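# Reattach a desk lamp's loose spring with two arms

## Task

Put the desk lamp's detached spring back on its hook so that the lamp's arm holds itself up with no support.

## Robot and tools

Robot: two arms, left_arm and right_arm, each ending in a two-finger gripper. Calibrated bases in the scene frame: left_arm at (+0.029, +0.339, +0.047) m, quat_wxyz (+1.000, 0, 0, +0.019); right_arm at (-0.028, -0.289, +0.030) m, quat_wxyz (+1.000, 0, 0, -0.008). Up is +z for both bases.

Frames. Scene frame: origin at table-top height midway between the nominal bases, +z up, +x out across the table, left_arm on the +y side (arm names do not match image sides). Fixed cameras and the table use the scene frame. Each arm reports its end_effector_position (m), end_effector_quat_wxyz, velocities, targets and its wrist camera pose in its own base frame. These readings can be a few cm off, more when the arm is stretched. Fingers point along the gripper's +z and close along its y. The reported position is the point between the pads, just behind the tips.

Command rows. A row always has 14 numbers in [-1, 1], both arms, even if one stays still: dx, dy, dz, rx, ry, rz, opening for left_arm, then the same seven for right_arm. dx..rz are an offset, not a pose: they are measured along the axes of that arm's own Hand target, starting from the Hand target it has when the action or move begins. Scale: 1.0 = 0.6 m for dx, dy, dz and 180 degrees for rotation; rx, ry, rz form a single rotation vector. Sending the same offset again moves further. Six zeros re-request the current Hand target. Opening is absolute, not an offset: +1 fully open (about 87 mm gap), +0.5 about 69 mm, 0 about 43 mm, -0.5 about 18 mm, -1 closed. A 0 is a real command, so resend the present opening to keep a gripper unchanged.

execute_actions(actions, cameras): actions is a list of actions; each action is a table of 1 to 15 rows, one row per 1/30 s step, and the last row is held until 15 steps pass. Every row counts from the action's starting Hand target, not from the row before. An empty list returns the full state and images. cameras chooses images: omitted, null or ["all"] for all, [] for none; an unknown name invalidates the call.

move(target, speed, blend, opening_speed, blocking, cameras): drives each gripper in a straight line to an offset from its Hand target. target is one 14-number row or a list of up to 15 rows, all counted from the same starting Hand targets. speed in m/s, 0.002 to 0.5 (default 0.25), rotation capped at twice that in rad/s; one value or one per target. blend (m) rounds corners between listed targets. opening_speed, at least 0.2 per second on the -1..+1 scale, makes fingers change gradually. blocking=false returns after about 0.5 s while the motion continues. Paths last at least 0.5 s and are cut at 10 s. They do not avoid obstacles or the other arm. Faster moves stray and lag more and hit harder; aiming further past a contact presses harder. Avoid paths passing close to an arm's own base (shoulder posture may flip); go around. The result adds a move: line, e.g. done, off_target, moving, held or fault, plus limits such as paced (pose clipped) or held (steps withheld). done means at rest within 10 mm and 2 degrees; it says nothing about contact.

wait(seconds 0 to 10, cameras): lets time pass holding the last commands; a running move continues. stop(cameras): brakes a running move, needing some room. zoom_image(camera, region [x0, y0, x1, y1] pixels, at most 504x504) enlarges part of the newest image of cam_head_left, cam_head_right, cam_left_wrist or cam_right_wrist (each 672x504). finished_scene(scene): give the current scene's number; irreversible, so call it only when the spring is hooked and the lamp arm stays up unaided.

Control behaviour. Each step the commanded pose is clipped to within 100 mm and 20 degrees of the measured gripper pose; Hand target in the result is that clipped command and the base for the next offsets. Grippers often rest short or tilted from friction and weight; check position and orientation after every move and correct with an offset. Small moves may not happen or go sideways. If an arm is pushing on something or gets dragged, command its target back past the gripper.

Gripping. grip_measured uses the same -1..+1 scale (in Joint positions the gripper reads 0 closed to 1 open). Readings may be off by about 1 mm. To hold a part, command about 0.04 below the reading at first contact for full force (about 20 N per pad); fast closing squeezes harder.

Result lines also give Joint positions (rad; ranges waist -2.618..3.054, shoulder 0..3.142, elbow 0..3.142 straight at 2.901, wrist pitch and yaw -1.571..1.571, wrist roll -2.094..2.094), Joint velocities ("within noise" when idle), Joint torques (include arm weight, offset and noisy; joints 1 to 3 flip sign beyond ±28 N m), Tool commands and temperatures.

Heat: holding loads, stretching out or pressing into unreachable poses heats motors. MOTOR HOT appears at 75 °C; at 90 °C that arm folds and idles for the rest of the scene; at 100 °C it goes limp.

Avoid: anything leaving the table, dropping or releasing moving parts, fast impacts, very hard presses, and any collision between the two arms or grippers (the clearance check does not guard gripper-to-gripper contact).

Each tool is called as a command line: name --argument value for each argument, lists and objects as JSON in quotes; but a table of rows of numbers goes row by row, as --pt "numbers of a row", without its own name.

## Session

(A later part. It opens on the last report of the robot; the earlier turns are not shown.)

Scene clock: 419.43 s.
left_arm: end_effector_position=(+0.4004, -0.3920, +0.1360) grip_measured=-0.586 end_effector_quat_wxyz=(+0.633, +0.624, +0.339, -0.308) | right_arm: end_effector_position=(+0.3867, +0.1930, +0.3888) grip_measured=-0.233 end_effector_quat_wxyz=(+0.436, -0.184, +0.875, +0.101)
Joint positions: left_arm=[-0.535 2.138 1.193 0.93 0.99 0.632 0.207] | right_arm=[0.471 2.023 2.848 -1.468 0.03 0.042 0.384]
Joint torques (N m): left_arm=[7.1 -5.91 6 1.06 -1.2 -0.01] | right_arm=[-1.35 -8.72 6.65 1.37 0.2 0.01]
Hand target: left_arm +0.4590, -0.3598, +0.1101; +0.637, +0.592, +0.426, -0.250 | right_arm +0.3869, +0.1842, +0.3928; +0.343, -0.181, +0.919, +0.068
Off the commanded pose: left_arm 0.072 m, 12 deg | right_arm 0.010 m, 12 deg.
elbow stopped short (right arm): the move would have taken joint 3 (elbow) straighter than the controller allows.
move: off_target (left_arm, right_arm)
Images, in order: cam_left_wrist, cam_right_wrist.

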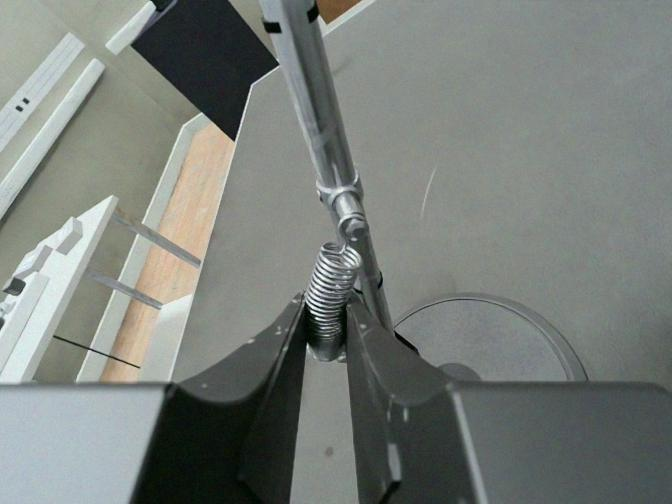

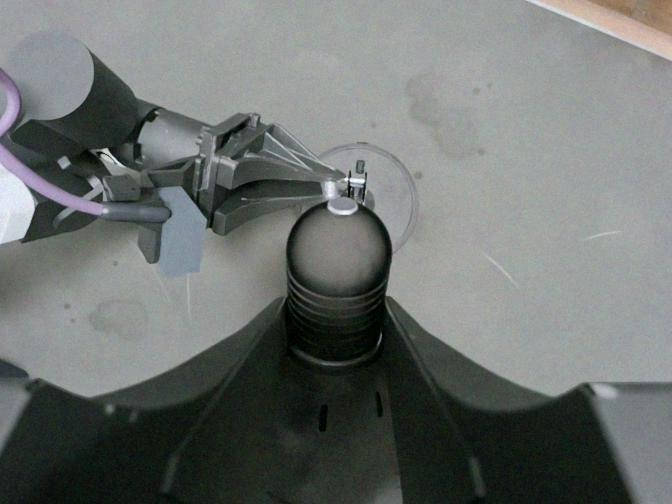

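move --target '[0.035,-0.02,0.0,0,0,0,-1,0,0,0,0,0,0,-0.5]' --speed 0.08 --cameras '["cam_left_wrist","cam_right_wrist"]'

zoom_image --camera "cam_left_wrist" --region '[250, 240, 400, 400]'

zoom_image --camera "cam_right_wrist" --region '[220, 100, 440, 260]'

Scene clock: 425.97 s.
left_arm: end_effector_position=(+0.4025, -0.3925, +0.1311) grip_measured=-0.587 end_effector_quat_wxyz=(+0.654, +0.623, +0.311, -0.297) | right_arm: end_effector_position=(+0.3868, +0.1931, +0.3888) grip_measured=-0.233 end_effector_quat_wxyz=(+0.436, -0.184, +0.875, +0.101)
Joint positions: left_arm=[-0.531 2.189 1.183 1.062 1.001 0.633 0.207] | right_arm=[0.471 2.023 2.848 -1.467 0.03 0.042 0.384]
Joint torques (N m): left_arm=[7.25 -5.3 4.37 0.63 -1.27 -0.05] | right_arm=[-1.33 -8.75 6.67 1.37 0.2 0.01]
Hand target: left_arm +0.4600, -0.3578, +0.0863; +0.637, +0.592, +0.426, -0.250 | right_arm +0.3869, +0.1842, +0.3929; +0.344, -0.181, +0.919, +0.068
Off the commanded pose: left_arm 0.081 m, 15 deg | right_arm 0.010 m, 12 deg.
elbow stopped short (right arm): the move would have taken joint 3 (elbow) straighter than the controller allows.
move: off_target (left_arm, right_arm)
Images, in order: cam_left_wrist, cam_right_wrist.

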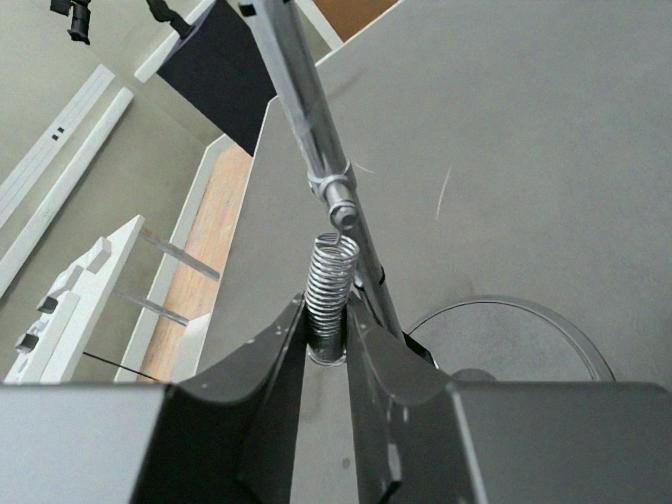

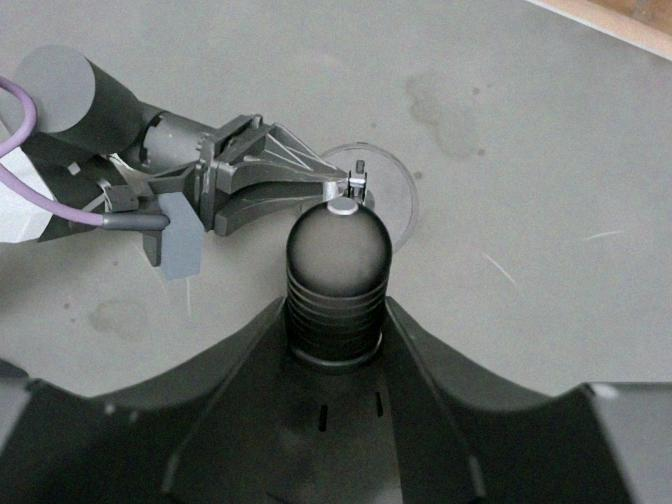

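Scaled by 3.150 from the camera's 672x504 image, which has a finer 960x720 frame.

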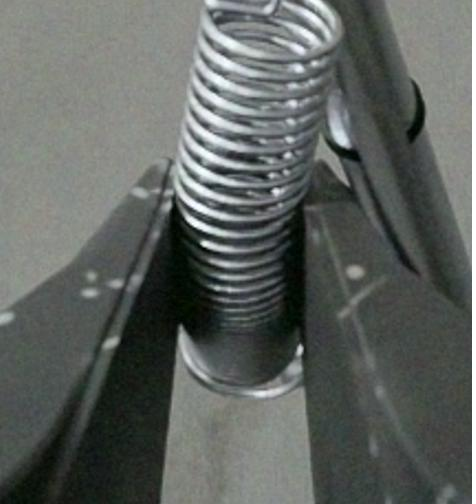

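Scaled by 2.291 from the camera's 672x504 image, which has a finer 960x720 frame.

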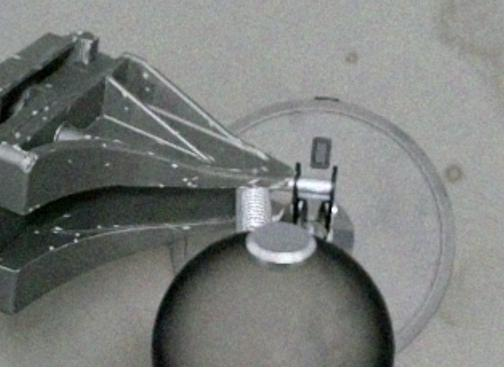

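move --target '[0.025,-0.04,0.0,0,0,0,-1,0,0,0,0,0,0,-0.5]' --speed 0.08 --cameras '["cam_left_wrist"]'

zoom_image --camera "cam_left_wrist" --region '[250, 240, 400, 400]'

Scene clock: 429.87 s.
left_arm: end_effector_position=(+0.4005, -0.3886, +0.1265) grip_measured=-0.587 end_effector_quat_wxyz=(+0.682, +0.616, +0.284, -0.274) | right_arm: end_effector_position=(+0.3868, +0.1931, +0.3888) grip_measured=-0.233 end_effector_quat_wxyz=(+0.436, -0.184, +0.875, +0.101)
Joint positions: left_arm=[-0.53 2.23 1.137 1.237 0.985 0.637 0.207] | right_arm=[0.471 2.023 2.848 -1.467 0.03 0.042 0.384]
Joint torques (N m): left_arm=[5.75 -4.64 2.33 0.11 -1.29 -0.15] | right_arm=[-1.33 -8.72 6.67 1.36 0.2 0.01]
Hand target: left_arm +0.4480, -0.3593, +0.0605; +0.637, +0.592, +0.426, -0.250 | right_arm +0.3869, +0.1842, +0.3928; +0.343, -0.181, +0.919, +0.068
Off the commanded pose: left_arm 0.086 m, 17 deg | right_arm 0.010 m, 12 deg.
elbow stopped short (right arm): the move would have taken joint 3 (elbow) straighter than the controller allows.
move: off_target (left_arm, right_arm)
Images, in order: cam_left_wrist.

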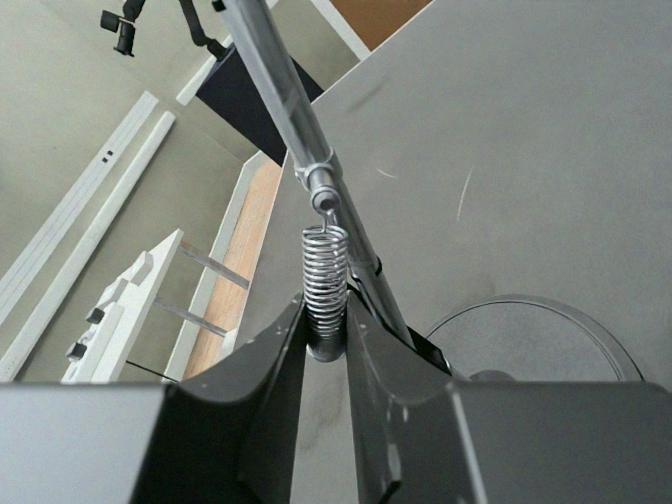

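Scaled by 3.150 from the camera's 672x504 image, which has a finer 960x720 frame.

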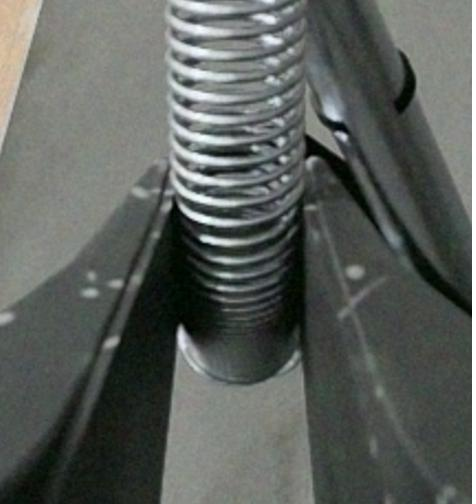

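move --target '[0.02,0,0.04,0,0,0,-1,0,0,0,0,0,0,-0.5]' --speed 0.06 --cameras '["cam_left_wrist","cam_right_wrist"]'

zoom_image --camera "cam_left_wrist" --region '[250, 240, 400, 400]'

zoom_image --camera "cam_right_wrist" --region '[220, 100, 440, 260]'

Scene clock: 437.87 s.
left_arm: end_effector_position=(+0.4120, -0.3969, +0.1230) grip_measured=-0.587 end_effector_quat_wxyz=(+0.699, +0.609, +0.270, -0.260) | right_arm: end_effector_position=(+0.3887, +0.1918, +0.3871) grip_measured=-0.233 end_effector_quat_wxyz=(+0.436, -0.181, +0.876, +0.095)
Joint positions: left_arm=[-0.538 2.303 1.196 1.304 0.962 0.635 0.206] | right_arm=[0.471 2.027 2.848 -1.467 0.041 0.042 0.384]
Joint torques (N m): left_arm=[4.08 -4.19 3.85 -0.35 -1.33 -0.27] | right_arm=[-1.26 -9.24 6.68 1.36 0.1 0.01]
Motor temperatures (°C): left_arm=[29 47 39 32 29 25 28] | right_arm=[27 49 42 33 23 23 27]
Hand target: left_arm +0.4601, -0.3803, +0.0491; +0.637, +0.592, +0.425, -0.250 | right_arm +0.3869, +0.1842, +0.3928; +0.343, -0.181, +0.919, +0.068
Off the commanded pose: left_arm 0.090 m, 19 deg | right_arm 0.010 m, 12 deg.
elbow stopped short (right arm): the move would have taken joint 3 (elbow) straighter than the controller allows.
move: off_target (left_arm, right_arm)
Images, in order: cam_left_wrist, cam_right_wrist.

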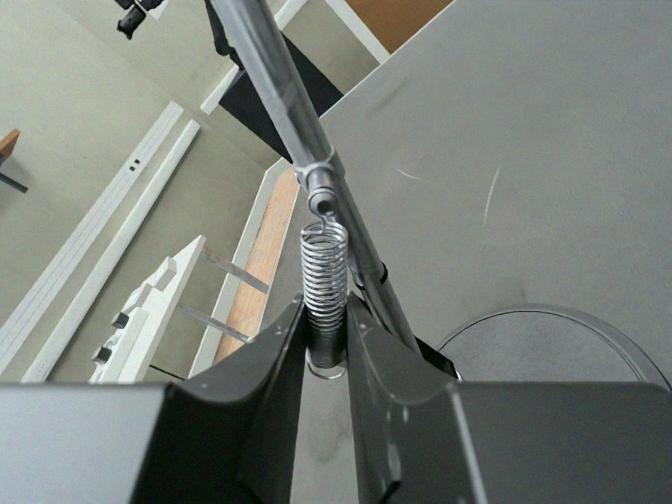

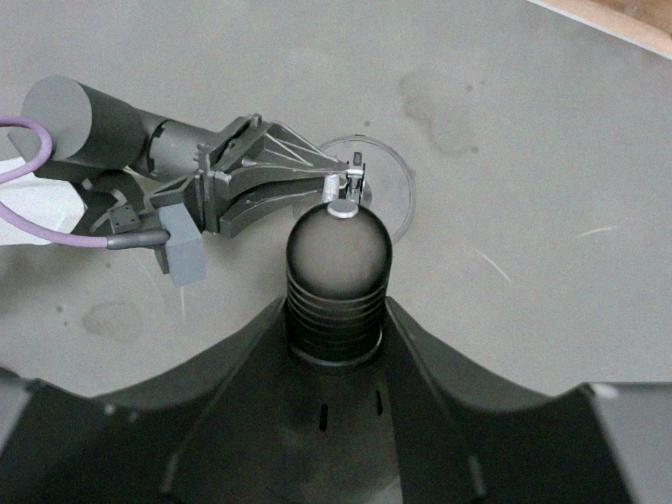

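Scaled by 3.150 from the camera's 672x504 image, which has a finer 960x720 frame.

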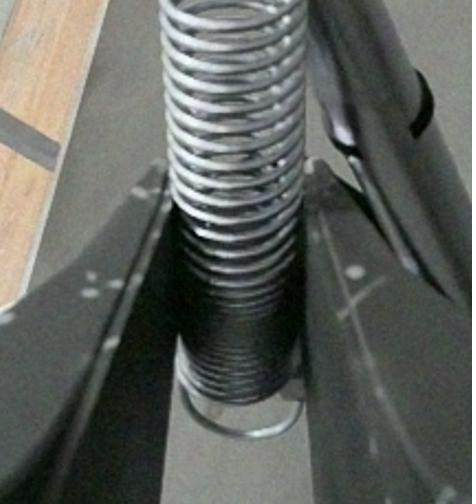

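Scaled by 2.291 from the camera's 672x504 image, which has a finer 960x720 frame.

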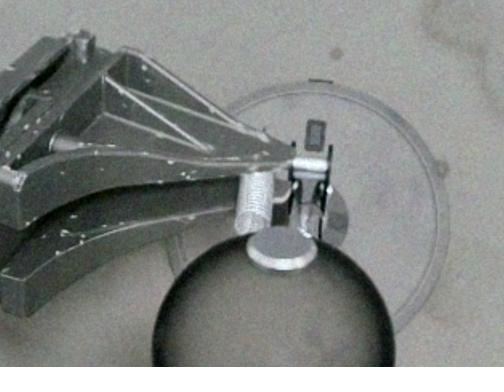

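move --pt "0 0 -0.035 0 0 0 -1 0 0 0 0 0 0 -0.5" --pt "0 -0.045 -0.035 0 0 0 -1 0 0 0 0 0 0 -0.5" --speed 0.07 --cameras '["cam_left_wrist","cam_right_wrist"]'

zoom_image --camera "cam_left_wrist" --region '[250, 240, 400, 400]'

zoom_image --camera "cam_right_wrist" --region '[280, 130, 400, 250]'

Scene clock: 444.63 s.
left_arm: end_effector_position=(+0.4009, -0.3864, +0.1166) grip_measured=-0.587 end_effector_quat_wxyz=(+0.717, +0.595, +0.273, -0.241) | right_arm: end_effector_position=(+0.3880, +0.1915, +0.3865) grip_measured=-0.233 end_effector_quat_wxyz=(+0.434, -0.182, +0.877, +0.095)
Joint positions: left_arm=[-0.544 2.302 1.094 1.444 0.907 0.63 0.206] | right_arm=[0.471 2.027 2.848 -1.471 0.041 0.042 0.384]
Joint torques (N m): left_arm=[4.23 -5.33 0.69 -0.54 -0.87 -0.28] | right_arm=[-1.29 -9.21 6.69 1.39 0.1 0.01]
Hand target: left_arm +0.4326, -0.3648, +0.0357; +0.637, +0.592, +0.426, -0.250 | right_arm +0.3868, +0.1842, +0.3928; +0.343, -0.181, +0.919, +0.068
Off the commanded pose: left_arm 0.090 m, 20 deg | right_arm 0.010 m, 12 deg.
elbow stopped short (right arm): the move would have taken joint 3 (elbow) straighter than the controller allows.
move: off_target (left_arm, right_arm)
Images, in order: cam_left_wrist, cam_right_wrist.

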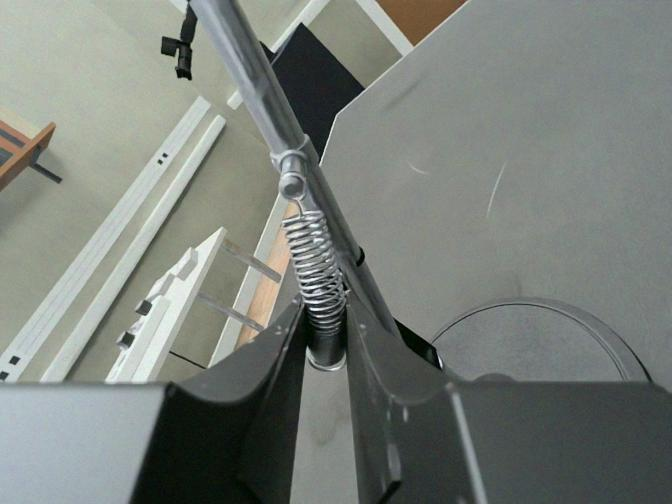

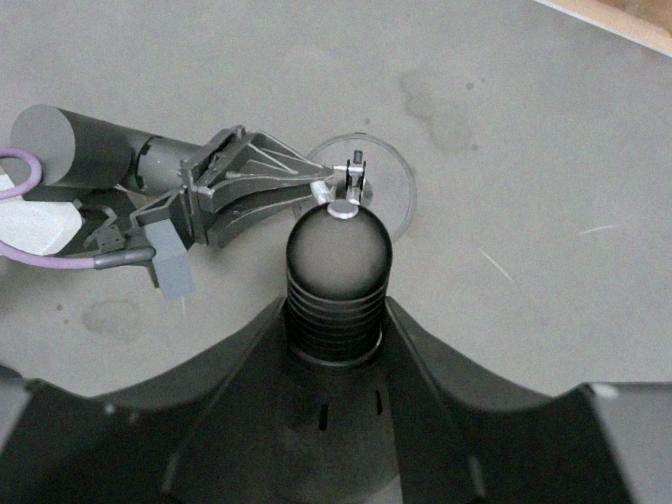

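Scaled by 3.150 from the camera's 672x504 image, which has a finer 960x720 frame.

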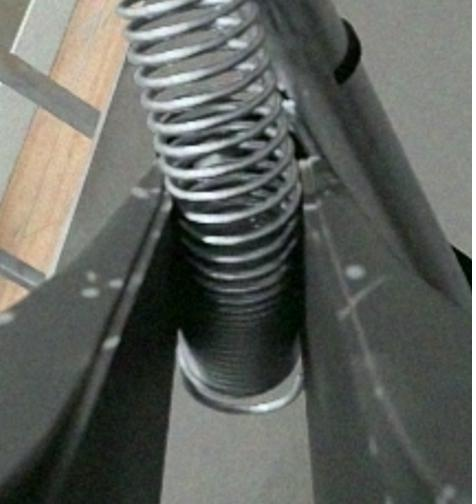

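Scaled by 4.200 from the camera's 672x504 image, which has a finer 960x720 frame.

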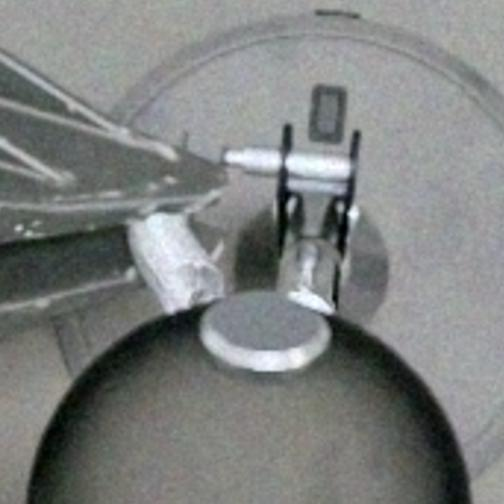

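move --target '[0,-0.02,0.05,0,0,0,-1,0,0,0,0,0,0,-0.5]' --speed 0.06 --cameras '["cam_left_wrist","cam_right_wrist"]'

zoom_image --camera "cam_left_wrist" --region '[250, 240, 400, 400]'

zoom_image --camera "cam_right_wrist" --region '[280, 130, 400, 250]'

Scene clock: 455.13 s.
left_arm: end_effector_position=(+0.4026, -0.3998, +0.1185) grip_measured=-0.587 end_effector_quat_wxyz=(+0.732, +0.579, +0.276, -0.227) | right_arm: end_effector_position=(+0.3876, +0.1912, +0.3860) grip_measured=-0.233 end_effector_quat_wxyz=(+0.433, -0.182, +0.878, +0.095)
Joint positions: left_arm=[-0.582 2.331 1.117 1.478 0.827 0.629 0.206] | right_arm=[0.471 2.027 2.848 -1.474 0.041 0.042 0.384]
Joint torques (N m): left_arm=[2 -3.97 2.5 -0.71 -0.73 -0.3] | right_arm=[-1.28 -9.22 6.67 1.42 0.1 0]
Heat: left arm: 45 °C; right arm: 50 °C.
Hand target: left_arm +0.4302, -0.3958, +0.0274; +0.640, +0.592, +0.422, -0.249 | right_arm +0.3869, +0.1842, +0.3929; +0.344, -0.181, +0.919, +0.068
Off the commanded pose: left_arm 0.095 m, 21 deg; orientation clipped | right_arm 0.010 m, 12 deg.
elbow stopped short (right arm): the move would have taken joint 3 (elbow) straighter than the controller allows.
move: off_target (left_arm, right_arm); limits=paced
Images, in order: cam_left_wrist, cam_right_wrist.

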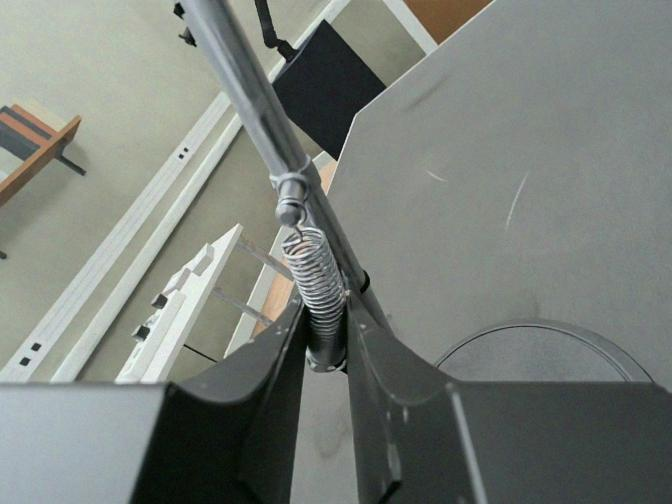

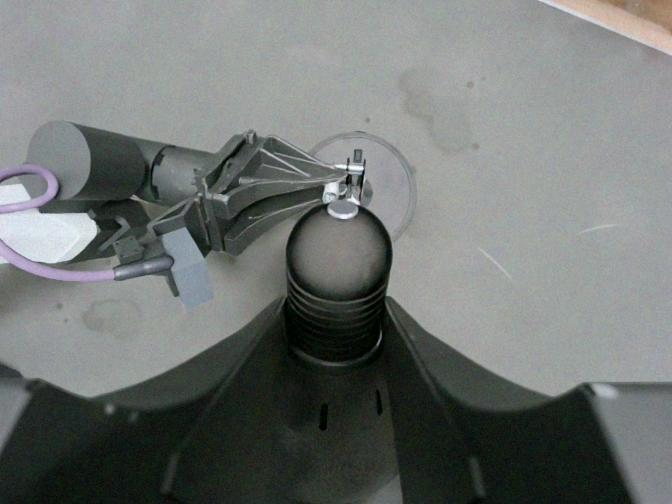

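Scaled by 3.150 from the camera's 672x504 image, which has a finer 960x720 frame.

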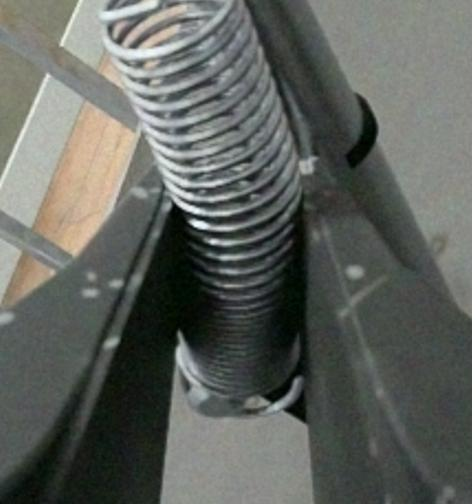

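Scaled by 4.200 from the camera's 672x504 image, which has a finer 960x720 frame.

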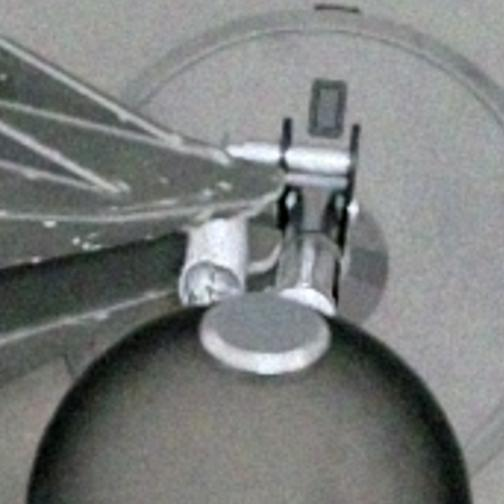

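zoom_image --camera "cam_left_wrist" --region '[295, 335, 355, 385]'

Scaled by 8.400 from the camera's 672x504 image, which has a finer 960x720 frame.

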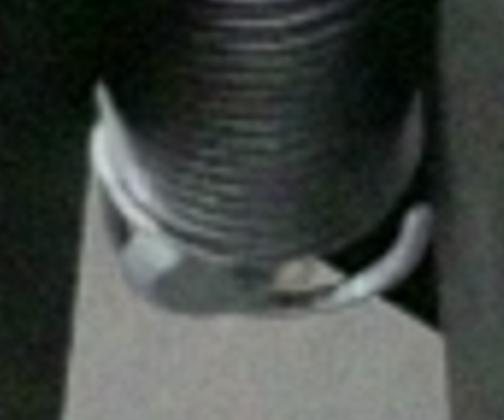

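move --target '[-0.06,0.0,0.02,0,0,0,-1,0,0,0,0,0,0,-0.5]' --speed 0.05 --cameras '["cam_left_wrist"]'

zoom_image --camera "cam_left_wrist" --region '[280, 310, 370, 390]'

Scene clock: 463.17 s.
left_arm: end_effector_position=(+0.4040, -0.4079, +0.1207) grip_measured=-0.587 end_effector_quat_wxyz=(+0.723, +0.572, +0.313, -0.228) | right_arm: end_effector_position=(+0.3880, +0.1877, +0.3850) grip_measured=-0.233 end_effector_quat_wxyz=(+0.432, -0.180, +0.879, +0.088)
Joint positions: left_arm=[-0.611 2.291 1.117 1.379 0.755 0.623 0.206] | right_arm=[0.467 2.027 2.848 -1.48 0.05 0.038 0.384]
Joint torques (N m): left_arm=[-0.65 -6.8 4.05 -0.54 -0.56 -0.27] | right_arm=[-0.84 -9.21 6.67 1.48 0.02 0.03]
Hand target: left_arm +0.4145, -0.4139, +0.0568; +0.640, +0.592, +0.422, -0.249 | right_arm +0.3868, +0.1843, +0.3929; +0.343, -0.181, +0.919, +0.068
Off the commanded pose: left_arm 0.065 m, 16 deg | right_arm 0.009 m, 11 deg.
elbow stopped short (right arm): the move would have taken joint 3 (elbow) straighter than the controller allows.
move: off_target (left_arm, right_arm)
Images, in order: cam_left_wrist.

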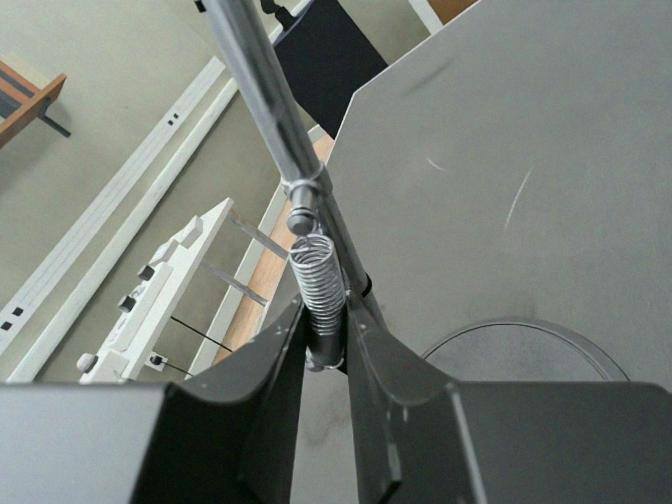

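Scaled by 5.600 from the camera's 672x504 image, which has a finer 960x720 frame.

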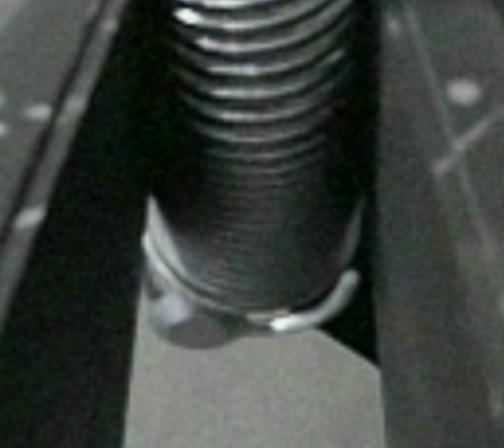

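move --target '[-0.03,0.0,0.02,0,0,0,-1,0,0,0,0,0,0,-0.5]' --speed 0.05 --cameras '["cam_left_wrist","cam_right_wrist"]'

zoom_image --camera "cam_left_wrist" --region '[290, 330, 360, 390]'

zoom_image --camera "cam_right_wrist" --region '[280, 130, 400, 250]'

Scene clock: 468.30 s.
left_arm: end_effector_position=(+0.4096, -0.4178, +0.1223) grip_measured=-0.588 end_effector_quat_wxyz=(+0.711, +0.570, +0.344, -0.227) | right_arm: end_effector_position=(+0.3892, +0.1823, +0.3840) grip_measured=-0.233 end_effector_quat_wxyz=(+0.431, -0.175, +0.882, +0.079)
Joint positions: left_arm=[-0.634 2.267 1.151 1.265 0.697 0.623 0.206] | right_arm=[0.461 2.027 2.848 -1.487 0.066 0.038 0.384]
Joint torques (N m): left_arm=[-1.98 -7.53 4.89 -0.17 -0.35 -0.22] | right_arm=[-0.28 -9.22 6.67 1.53 -0.13 0.02]
Hand target: left_arm +0.4081, -0.4288, +0.0710; +0.640, +0.592, +0.422, -0.249 | right_arm +0.3869, +0.1841, +0.3928; +0.343, -0.181, +0.919, +0.068
Off the commanded pose: left_arm 0.052 m, 13 deg | right_arm 0.009 m, 11 deg.
elbow stopped short (right arm): the move would have taken joint 3 (elbow) straighter than the controller allows.
move: off_target (left_arm, right_arm)
Images, in order: cam_left_wrist, cam_right_wrist.

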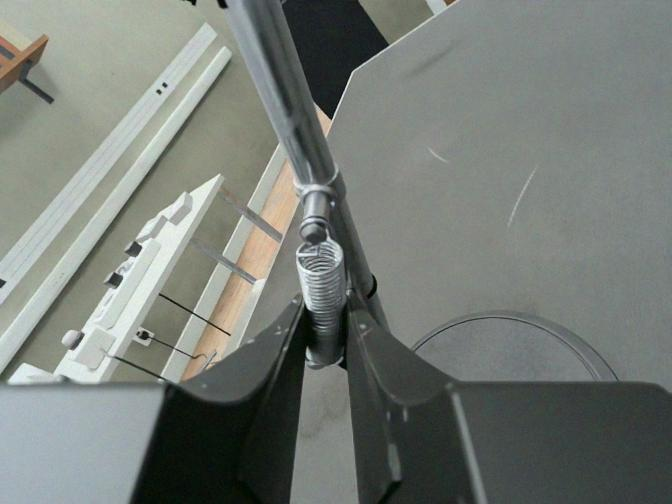

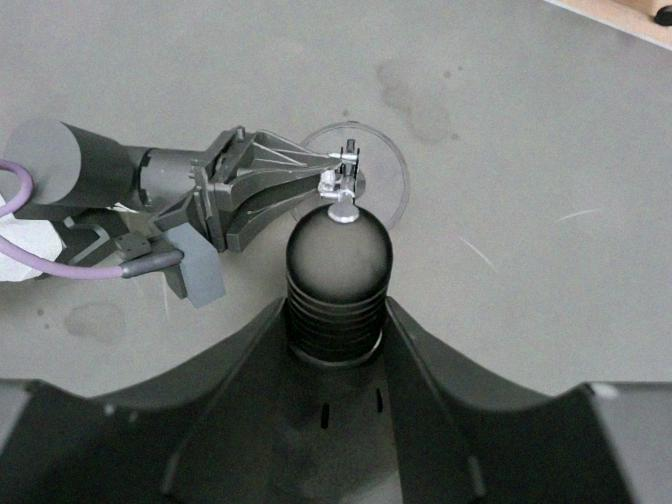

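Scaled by 7.200 from the camera's 672x504 image, which has a finer 960x720 frame.

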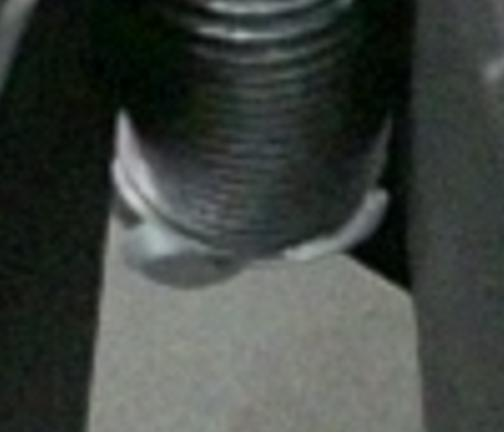

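Scaled by 4.200 from the camera's 672x504 image, which has a finer 960x720 frame.

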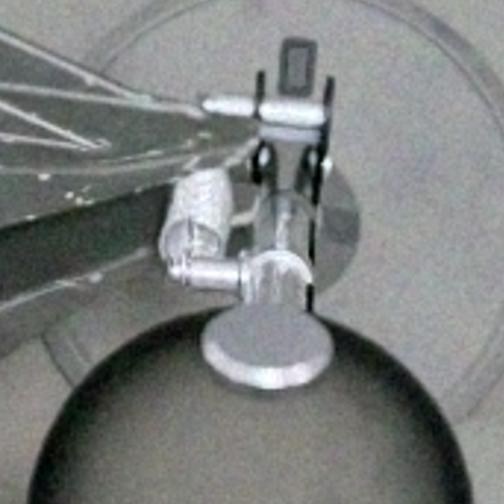

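move --pt "-0.06 0.02 -0.005 0 0 0 -1 0 0 0 0 0 0 -0.5" --speed 0.05 --cameras '["cam_left_wrist","cam_right_wrist"]'

zoom_image --camera "cam_left_wrist" --region '[280, 310, 370, 390]'

zoom_image --camera "cam_right_wrist" --region '[280, 130, 400, 250]'

Scene clock: 481.87 s.
left_arm: end_effector_position=(+0.4096, -0.4188, +0.1252) grip_measured=-0.588 end_effector_quat_wxyz=(+0.676, +0.578, +0.394, -0.230) | right_arm: end_effector_position=(+0.3892, +0.1823, +0.3839) grip_measured=-0.233 end_effector_quat_wxyz=(+0.431, -0.175, +0.882, +0.079)
Joint positions: left_arm=[-0.647 2.179 1.159 1.046 0.653 0.628 0.206] | right_arm=[0.461 2.027 2.848 -1.487 0.066 0.038 0.384]
Joint torques (N m): left_arm=[-2.47 -9.16 5.93 0.71 -0.08 -0.22] | right_arm=[-0.27 -9.22 6.68 1.53 -0.12 0.02]
Hand target: left_arm +0.3985, -0.4302, +0.1077; +0.640, +0.592, +0.422, -0.249 | right_arm +0.3869, +0.1841, +0.3928; +0.343, -0.181, +0.919, +0.068
Off the commanded pose: left_arm 0.024 m, 6 deg | right_arm 0.009 m, 11 deg.
elbow stopped short (right arm): the move would have taken joint 3 (elbow) straighter than the controller allows.
move: off_target (left_arm, right_arm)
Images, in order: cam_left_wrist, cam_right_wrist.

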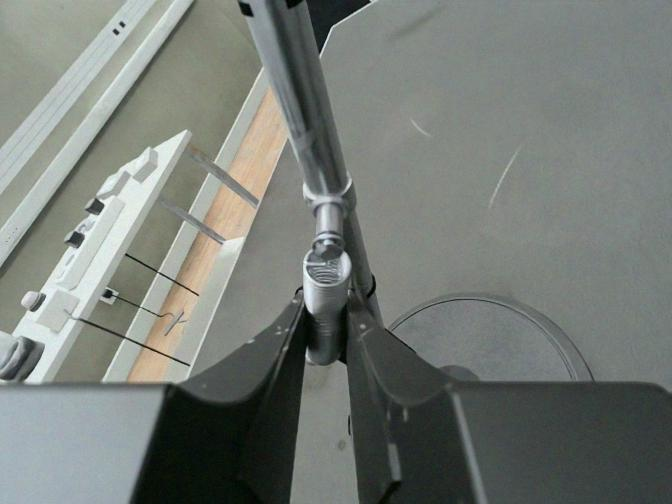

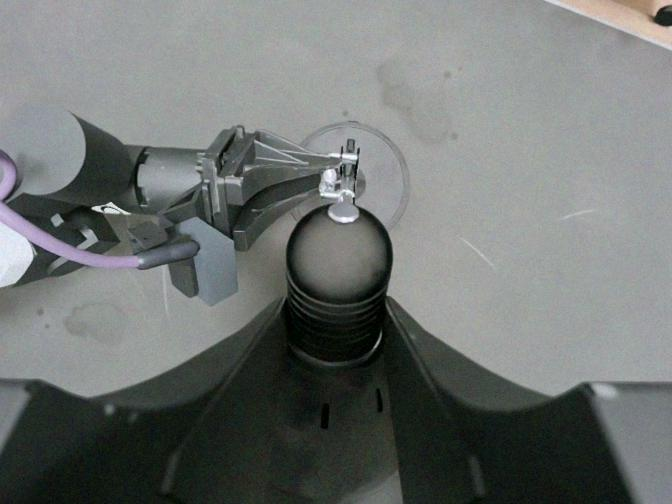

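Scaled by 5.600 from the camera's 672x504 image, which has a finer 960x720 frame.

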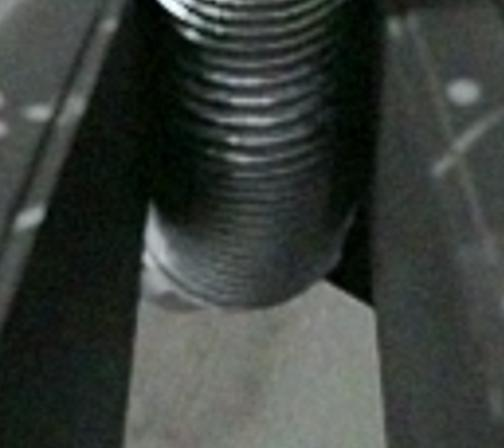

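Scaled by 4.200 from the camera's 672x504 image, which has a finer 960x720 frame.

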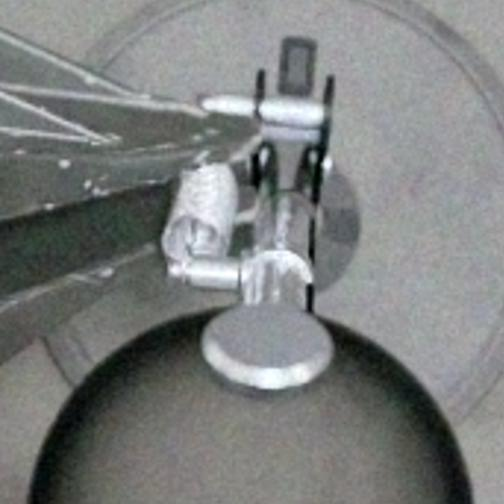

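move --pt "0 0 0 0 0 0 -0.3 0 0 0 0 0 0 -0.5" --pt "0 -0.003 0 0 0 0 0 0 0 0 0 0 0 -0.5" --pt "0 -0.003 -0.17 0 0 0 0 0 0 0 0 0 0 -0.5" --speed 0.08 --opening_speed 0.5 --cameras '["cam_left_wrist","cam_right_wrist"]'

zoom_image --camera "cam_left_wrist" --region '[180, 100, 420, 320]'

zoom_image --camera "cam_right_wrist" --region '[280, 130, 400, 250]'

Scene clock: 490.33 s.
left_arm: end_effector_position=(+0.3705, -0.3329, +0.0907) grip_measured=+0.000 end_effector_quat_wxyz=(+0.620, +0.592, +0.446, -0.258) | right_arm: end_effector_position=(+0.3892, +0.1823, +0.3839) grip_measured=-0.233 end_effector_quat_wxyz=(+0.431, -0.175, +0.882, +0.079)
Joint positions: left_arm=[-0.511 1.987 0.826 1.019 0.805 0.634 0.5] | right_arm=[0.461 2.027 2.848 -1.487 0.066 0.038 0.384]
Joint torques (N m): left_arm=[0.65 -9.99 4.26 2 0.17 -0.06] | right_arm=[-0.28 -9.21 6.68 1.53 -0.13 0.01]
Hand target: left_arm +0.3720, -0.3318, +0.1126; +0.640, +0.592, +0.422, -0.249 | right_arm +0.3869, +0.1841, +0.3928; +0.343, -0.181, +0.919, +0.068
Off the commanded pose: left_arm 0.022 m, 4 deg | right_arm 0.009 m, 11 deg.
elbow stopped short (right arm): the move would have taken joint 3 (elbow) straighter than the controller allows.
move: off_target (left_arm, right_arm); target 2's new opening was sent with left_arm's hand 0.020 m and 4 deg from that target
Images, in order: cam_left_wrist, cam_right_wrist.

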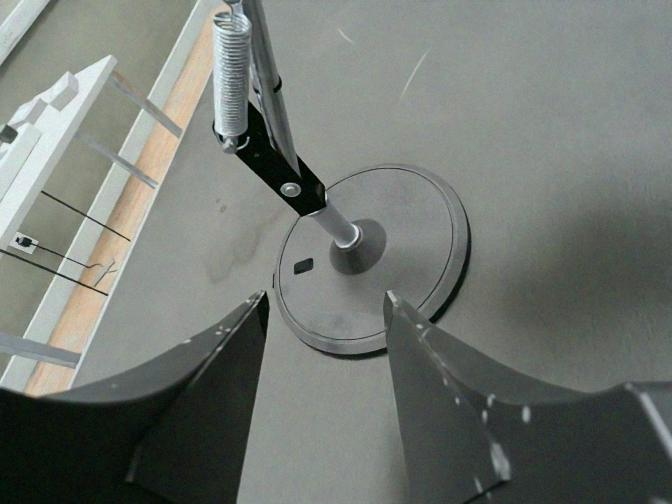

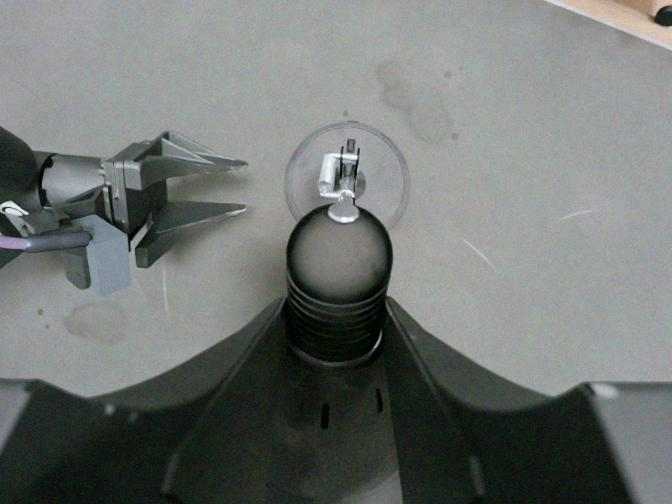

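Scaled by 2.100 from the camera's 672x504 image, which has a finer 960x720 frame.

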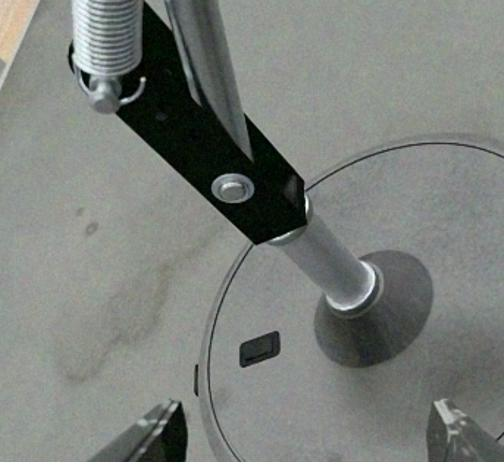

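Scaled by 4.200 from the camera's 672x504 image, which has a finer 960x720 frame.

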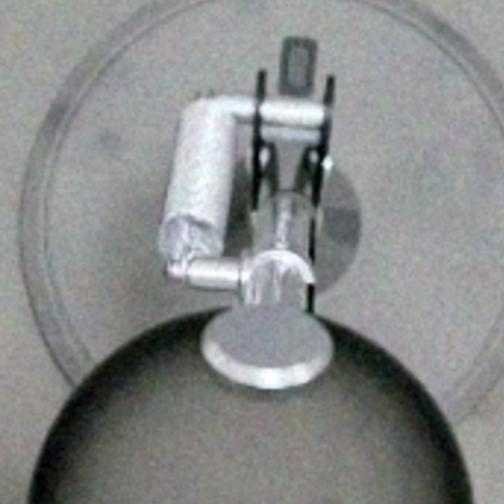

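move --target '[0,0,-0.05,0,0,0,0,0.069,0.015,-0.043,0,0,0,-0.45]' --speed 0.05 --cameras '["cam_left_wrist"]'

move --target '[0,0,0,0,0,0,0,0,0,0,0,0,0,0.3]' --opening_speed 0.25

Scene clock: 498.20 s.
left_arm: end_effector_position=(+0.3626, -0.3049, +0.0945) grip_measured=+0.000 end_effector_quat_wxyz=(+0.621, +0.591, +0.444, -0.260) | right_arm: end_effector_position=(+0.3591, +0.1731, +0.3699) grip_measured=-0.233 end_effector_quat_wxyz=(+0.386, -0.173, +0.904, +0.061)
Joint positions: left_arm=[-0.447 1.923 0.742 1.035 0.87 0.641 0.5] | right_arm=[0.487 1.937 2.706 -1.541 0.101 0.066 0.384]
Joint torques (N m): left_arm=[0.9 -9.32 4.16 1.97 0.16 -0.05] | right_arm=[1.02 -13.15 4.62 1.22 -0.22 0.06]
Hand target: left_arm +0.3646, -0.3028, +0.1144; +0.640, +0.592, +0.422, -0.249 | right_arm +0.3389, +0.1743, +0.3851; +0.343, -0.181, +0.919, +0.068
Off the commanded pose: left_arm 0.020 m, 4 deg | right_arm 0.025 m, 5 deg.
elbow stopped short (right arm): the move would have taken joint 3 (elbow) straighter than the controller allows.
joint sent to its limit (right arm) — joint 4 (wrist pitch), lower limit. The joint targets are off in orientation, not in position.
move: off_target (left_arm, right_arm)
Images, in order: cam_left_wrist.

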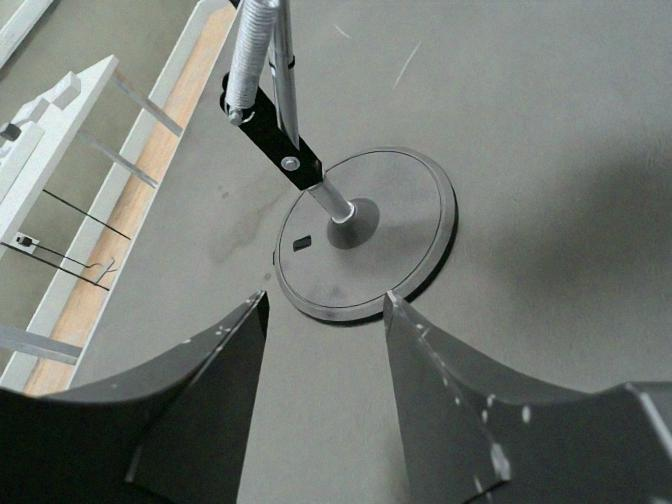

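Scene clock: 501.40 s.
left_arm: end_effector_position=(+0.3623, -0.3050, +0.0945) grip_measured=+0.000 end_effector_quat_wxyz=(+0.621, +0.591, +0.444, -0.260) | right_arm: end_effector_position=(+0.3474, +0.1737, +0.3794) grip_measured=+0.300 end_effector_quat_wxyz=(+0.392, -0.179, +0.899, +0.073)
Joint positions: left_arm=[-0.447 1.923 0.742 1.035 0.872 0.642 0.5] | right_arm=[0.494 1.907 2.706 -1.552 0.083 0.066 0.65]
Joint torques (N m): left_arm=[0.88 -9.33 4.19 1.96 0.15 -0.05] | right_arm=[0.39 -9.77 4.25 1.34 -0.03 0.08]
Hand target: left_arm +0.3646, -0.3028, +0.1144; +0.640, +0.592, +0.422, -0.249 | right_arm +0.3389, +0.1744, +0.3851; +0.343, -0.181, +0.919, +0.068
Off the commanded pose: left_arm 0.020 m, 4 deg | right_arm 0.010 m, 6 deg.
joint sent to its limit (right arm) — joint 4 (wrist pitch), lower limit. The joint targets are off in orientation, not in position.
move: off_target (left_arm, right_arm)

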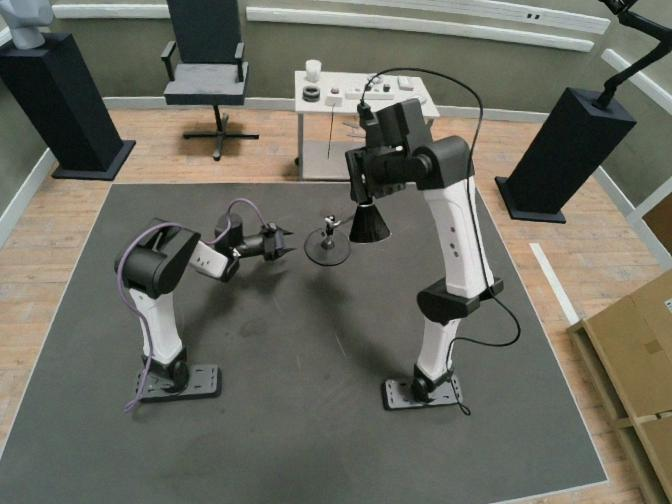

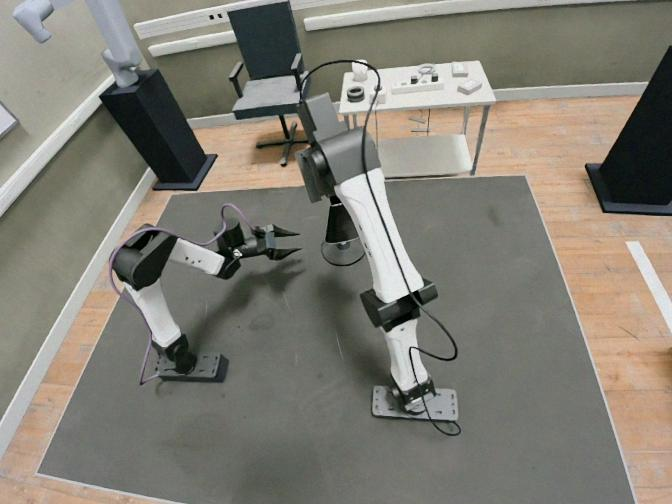

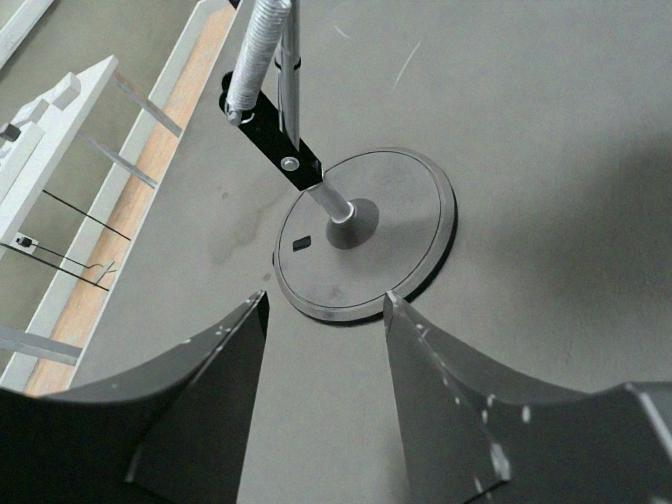

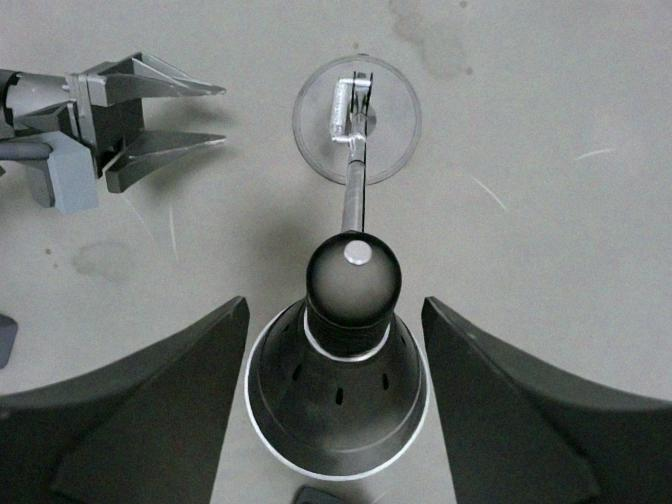

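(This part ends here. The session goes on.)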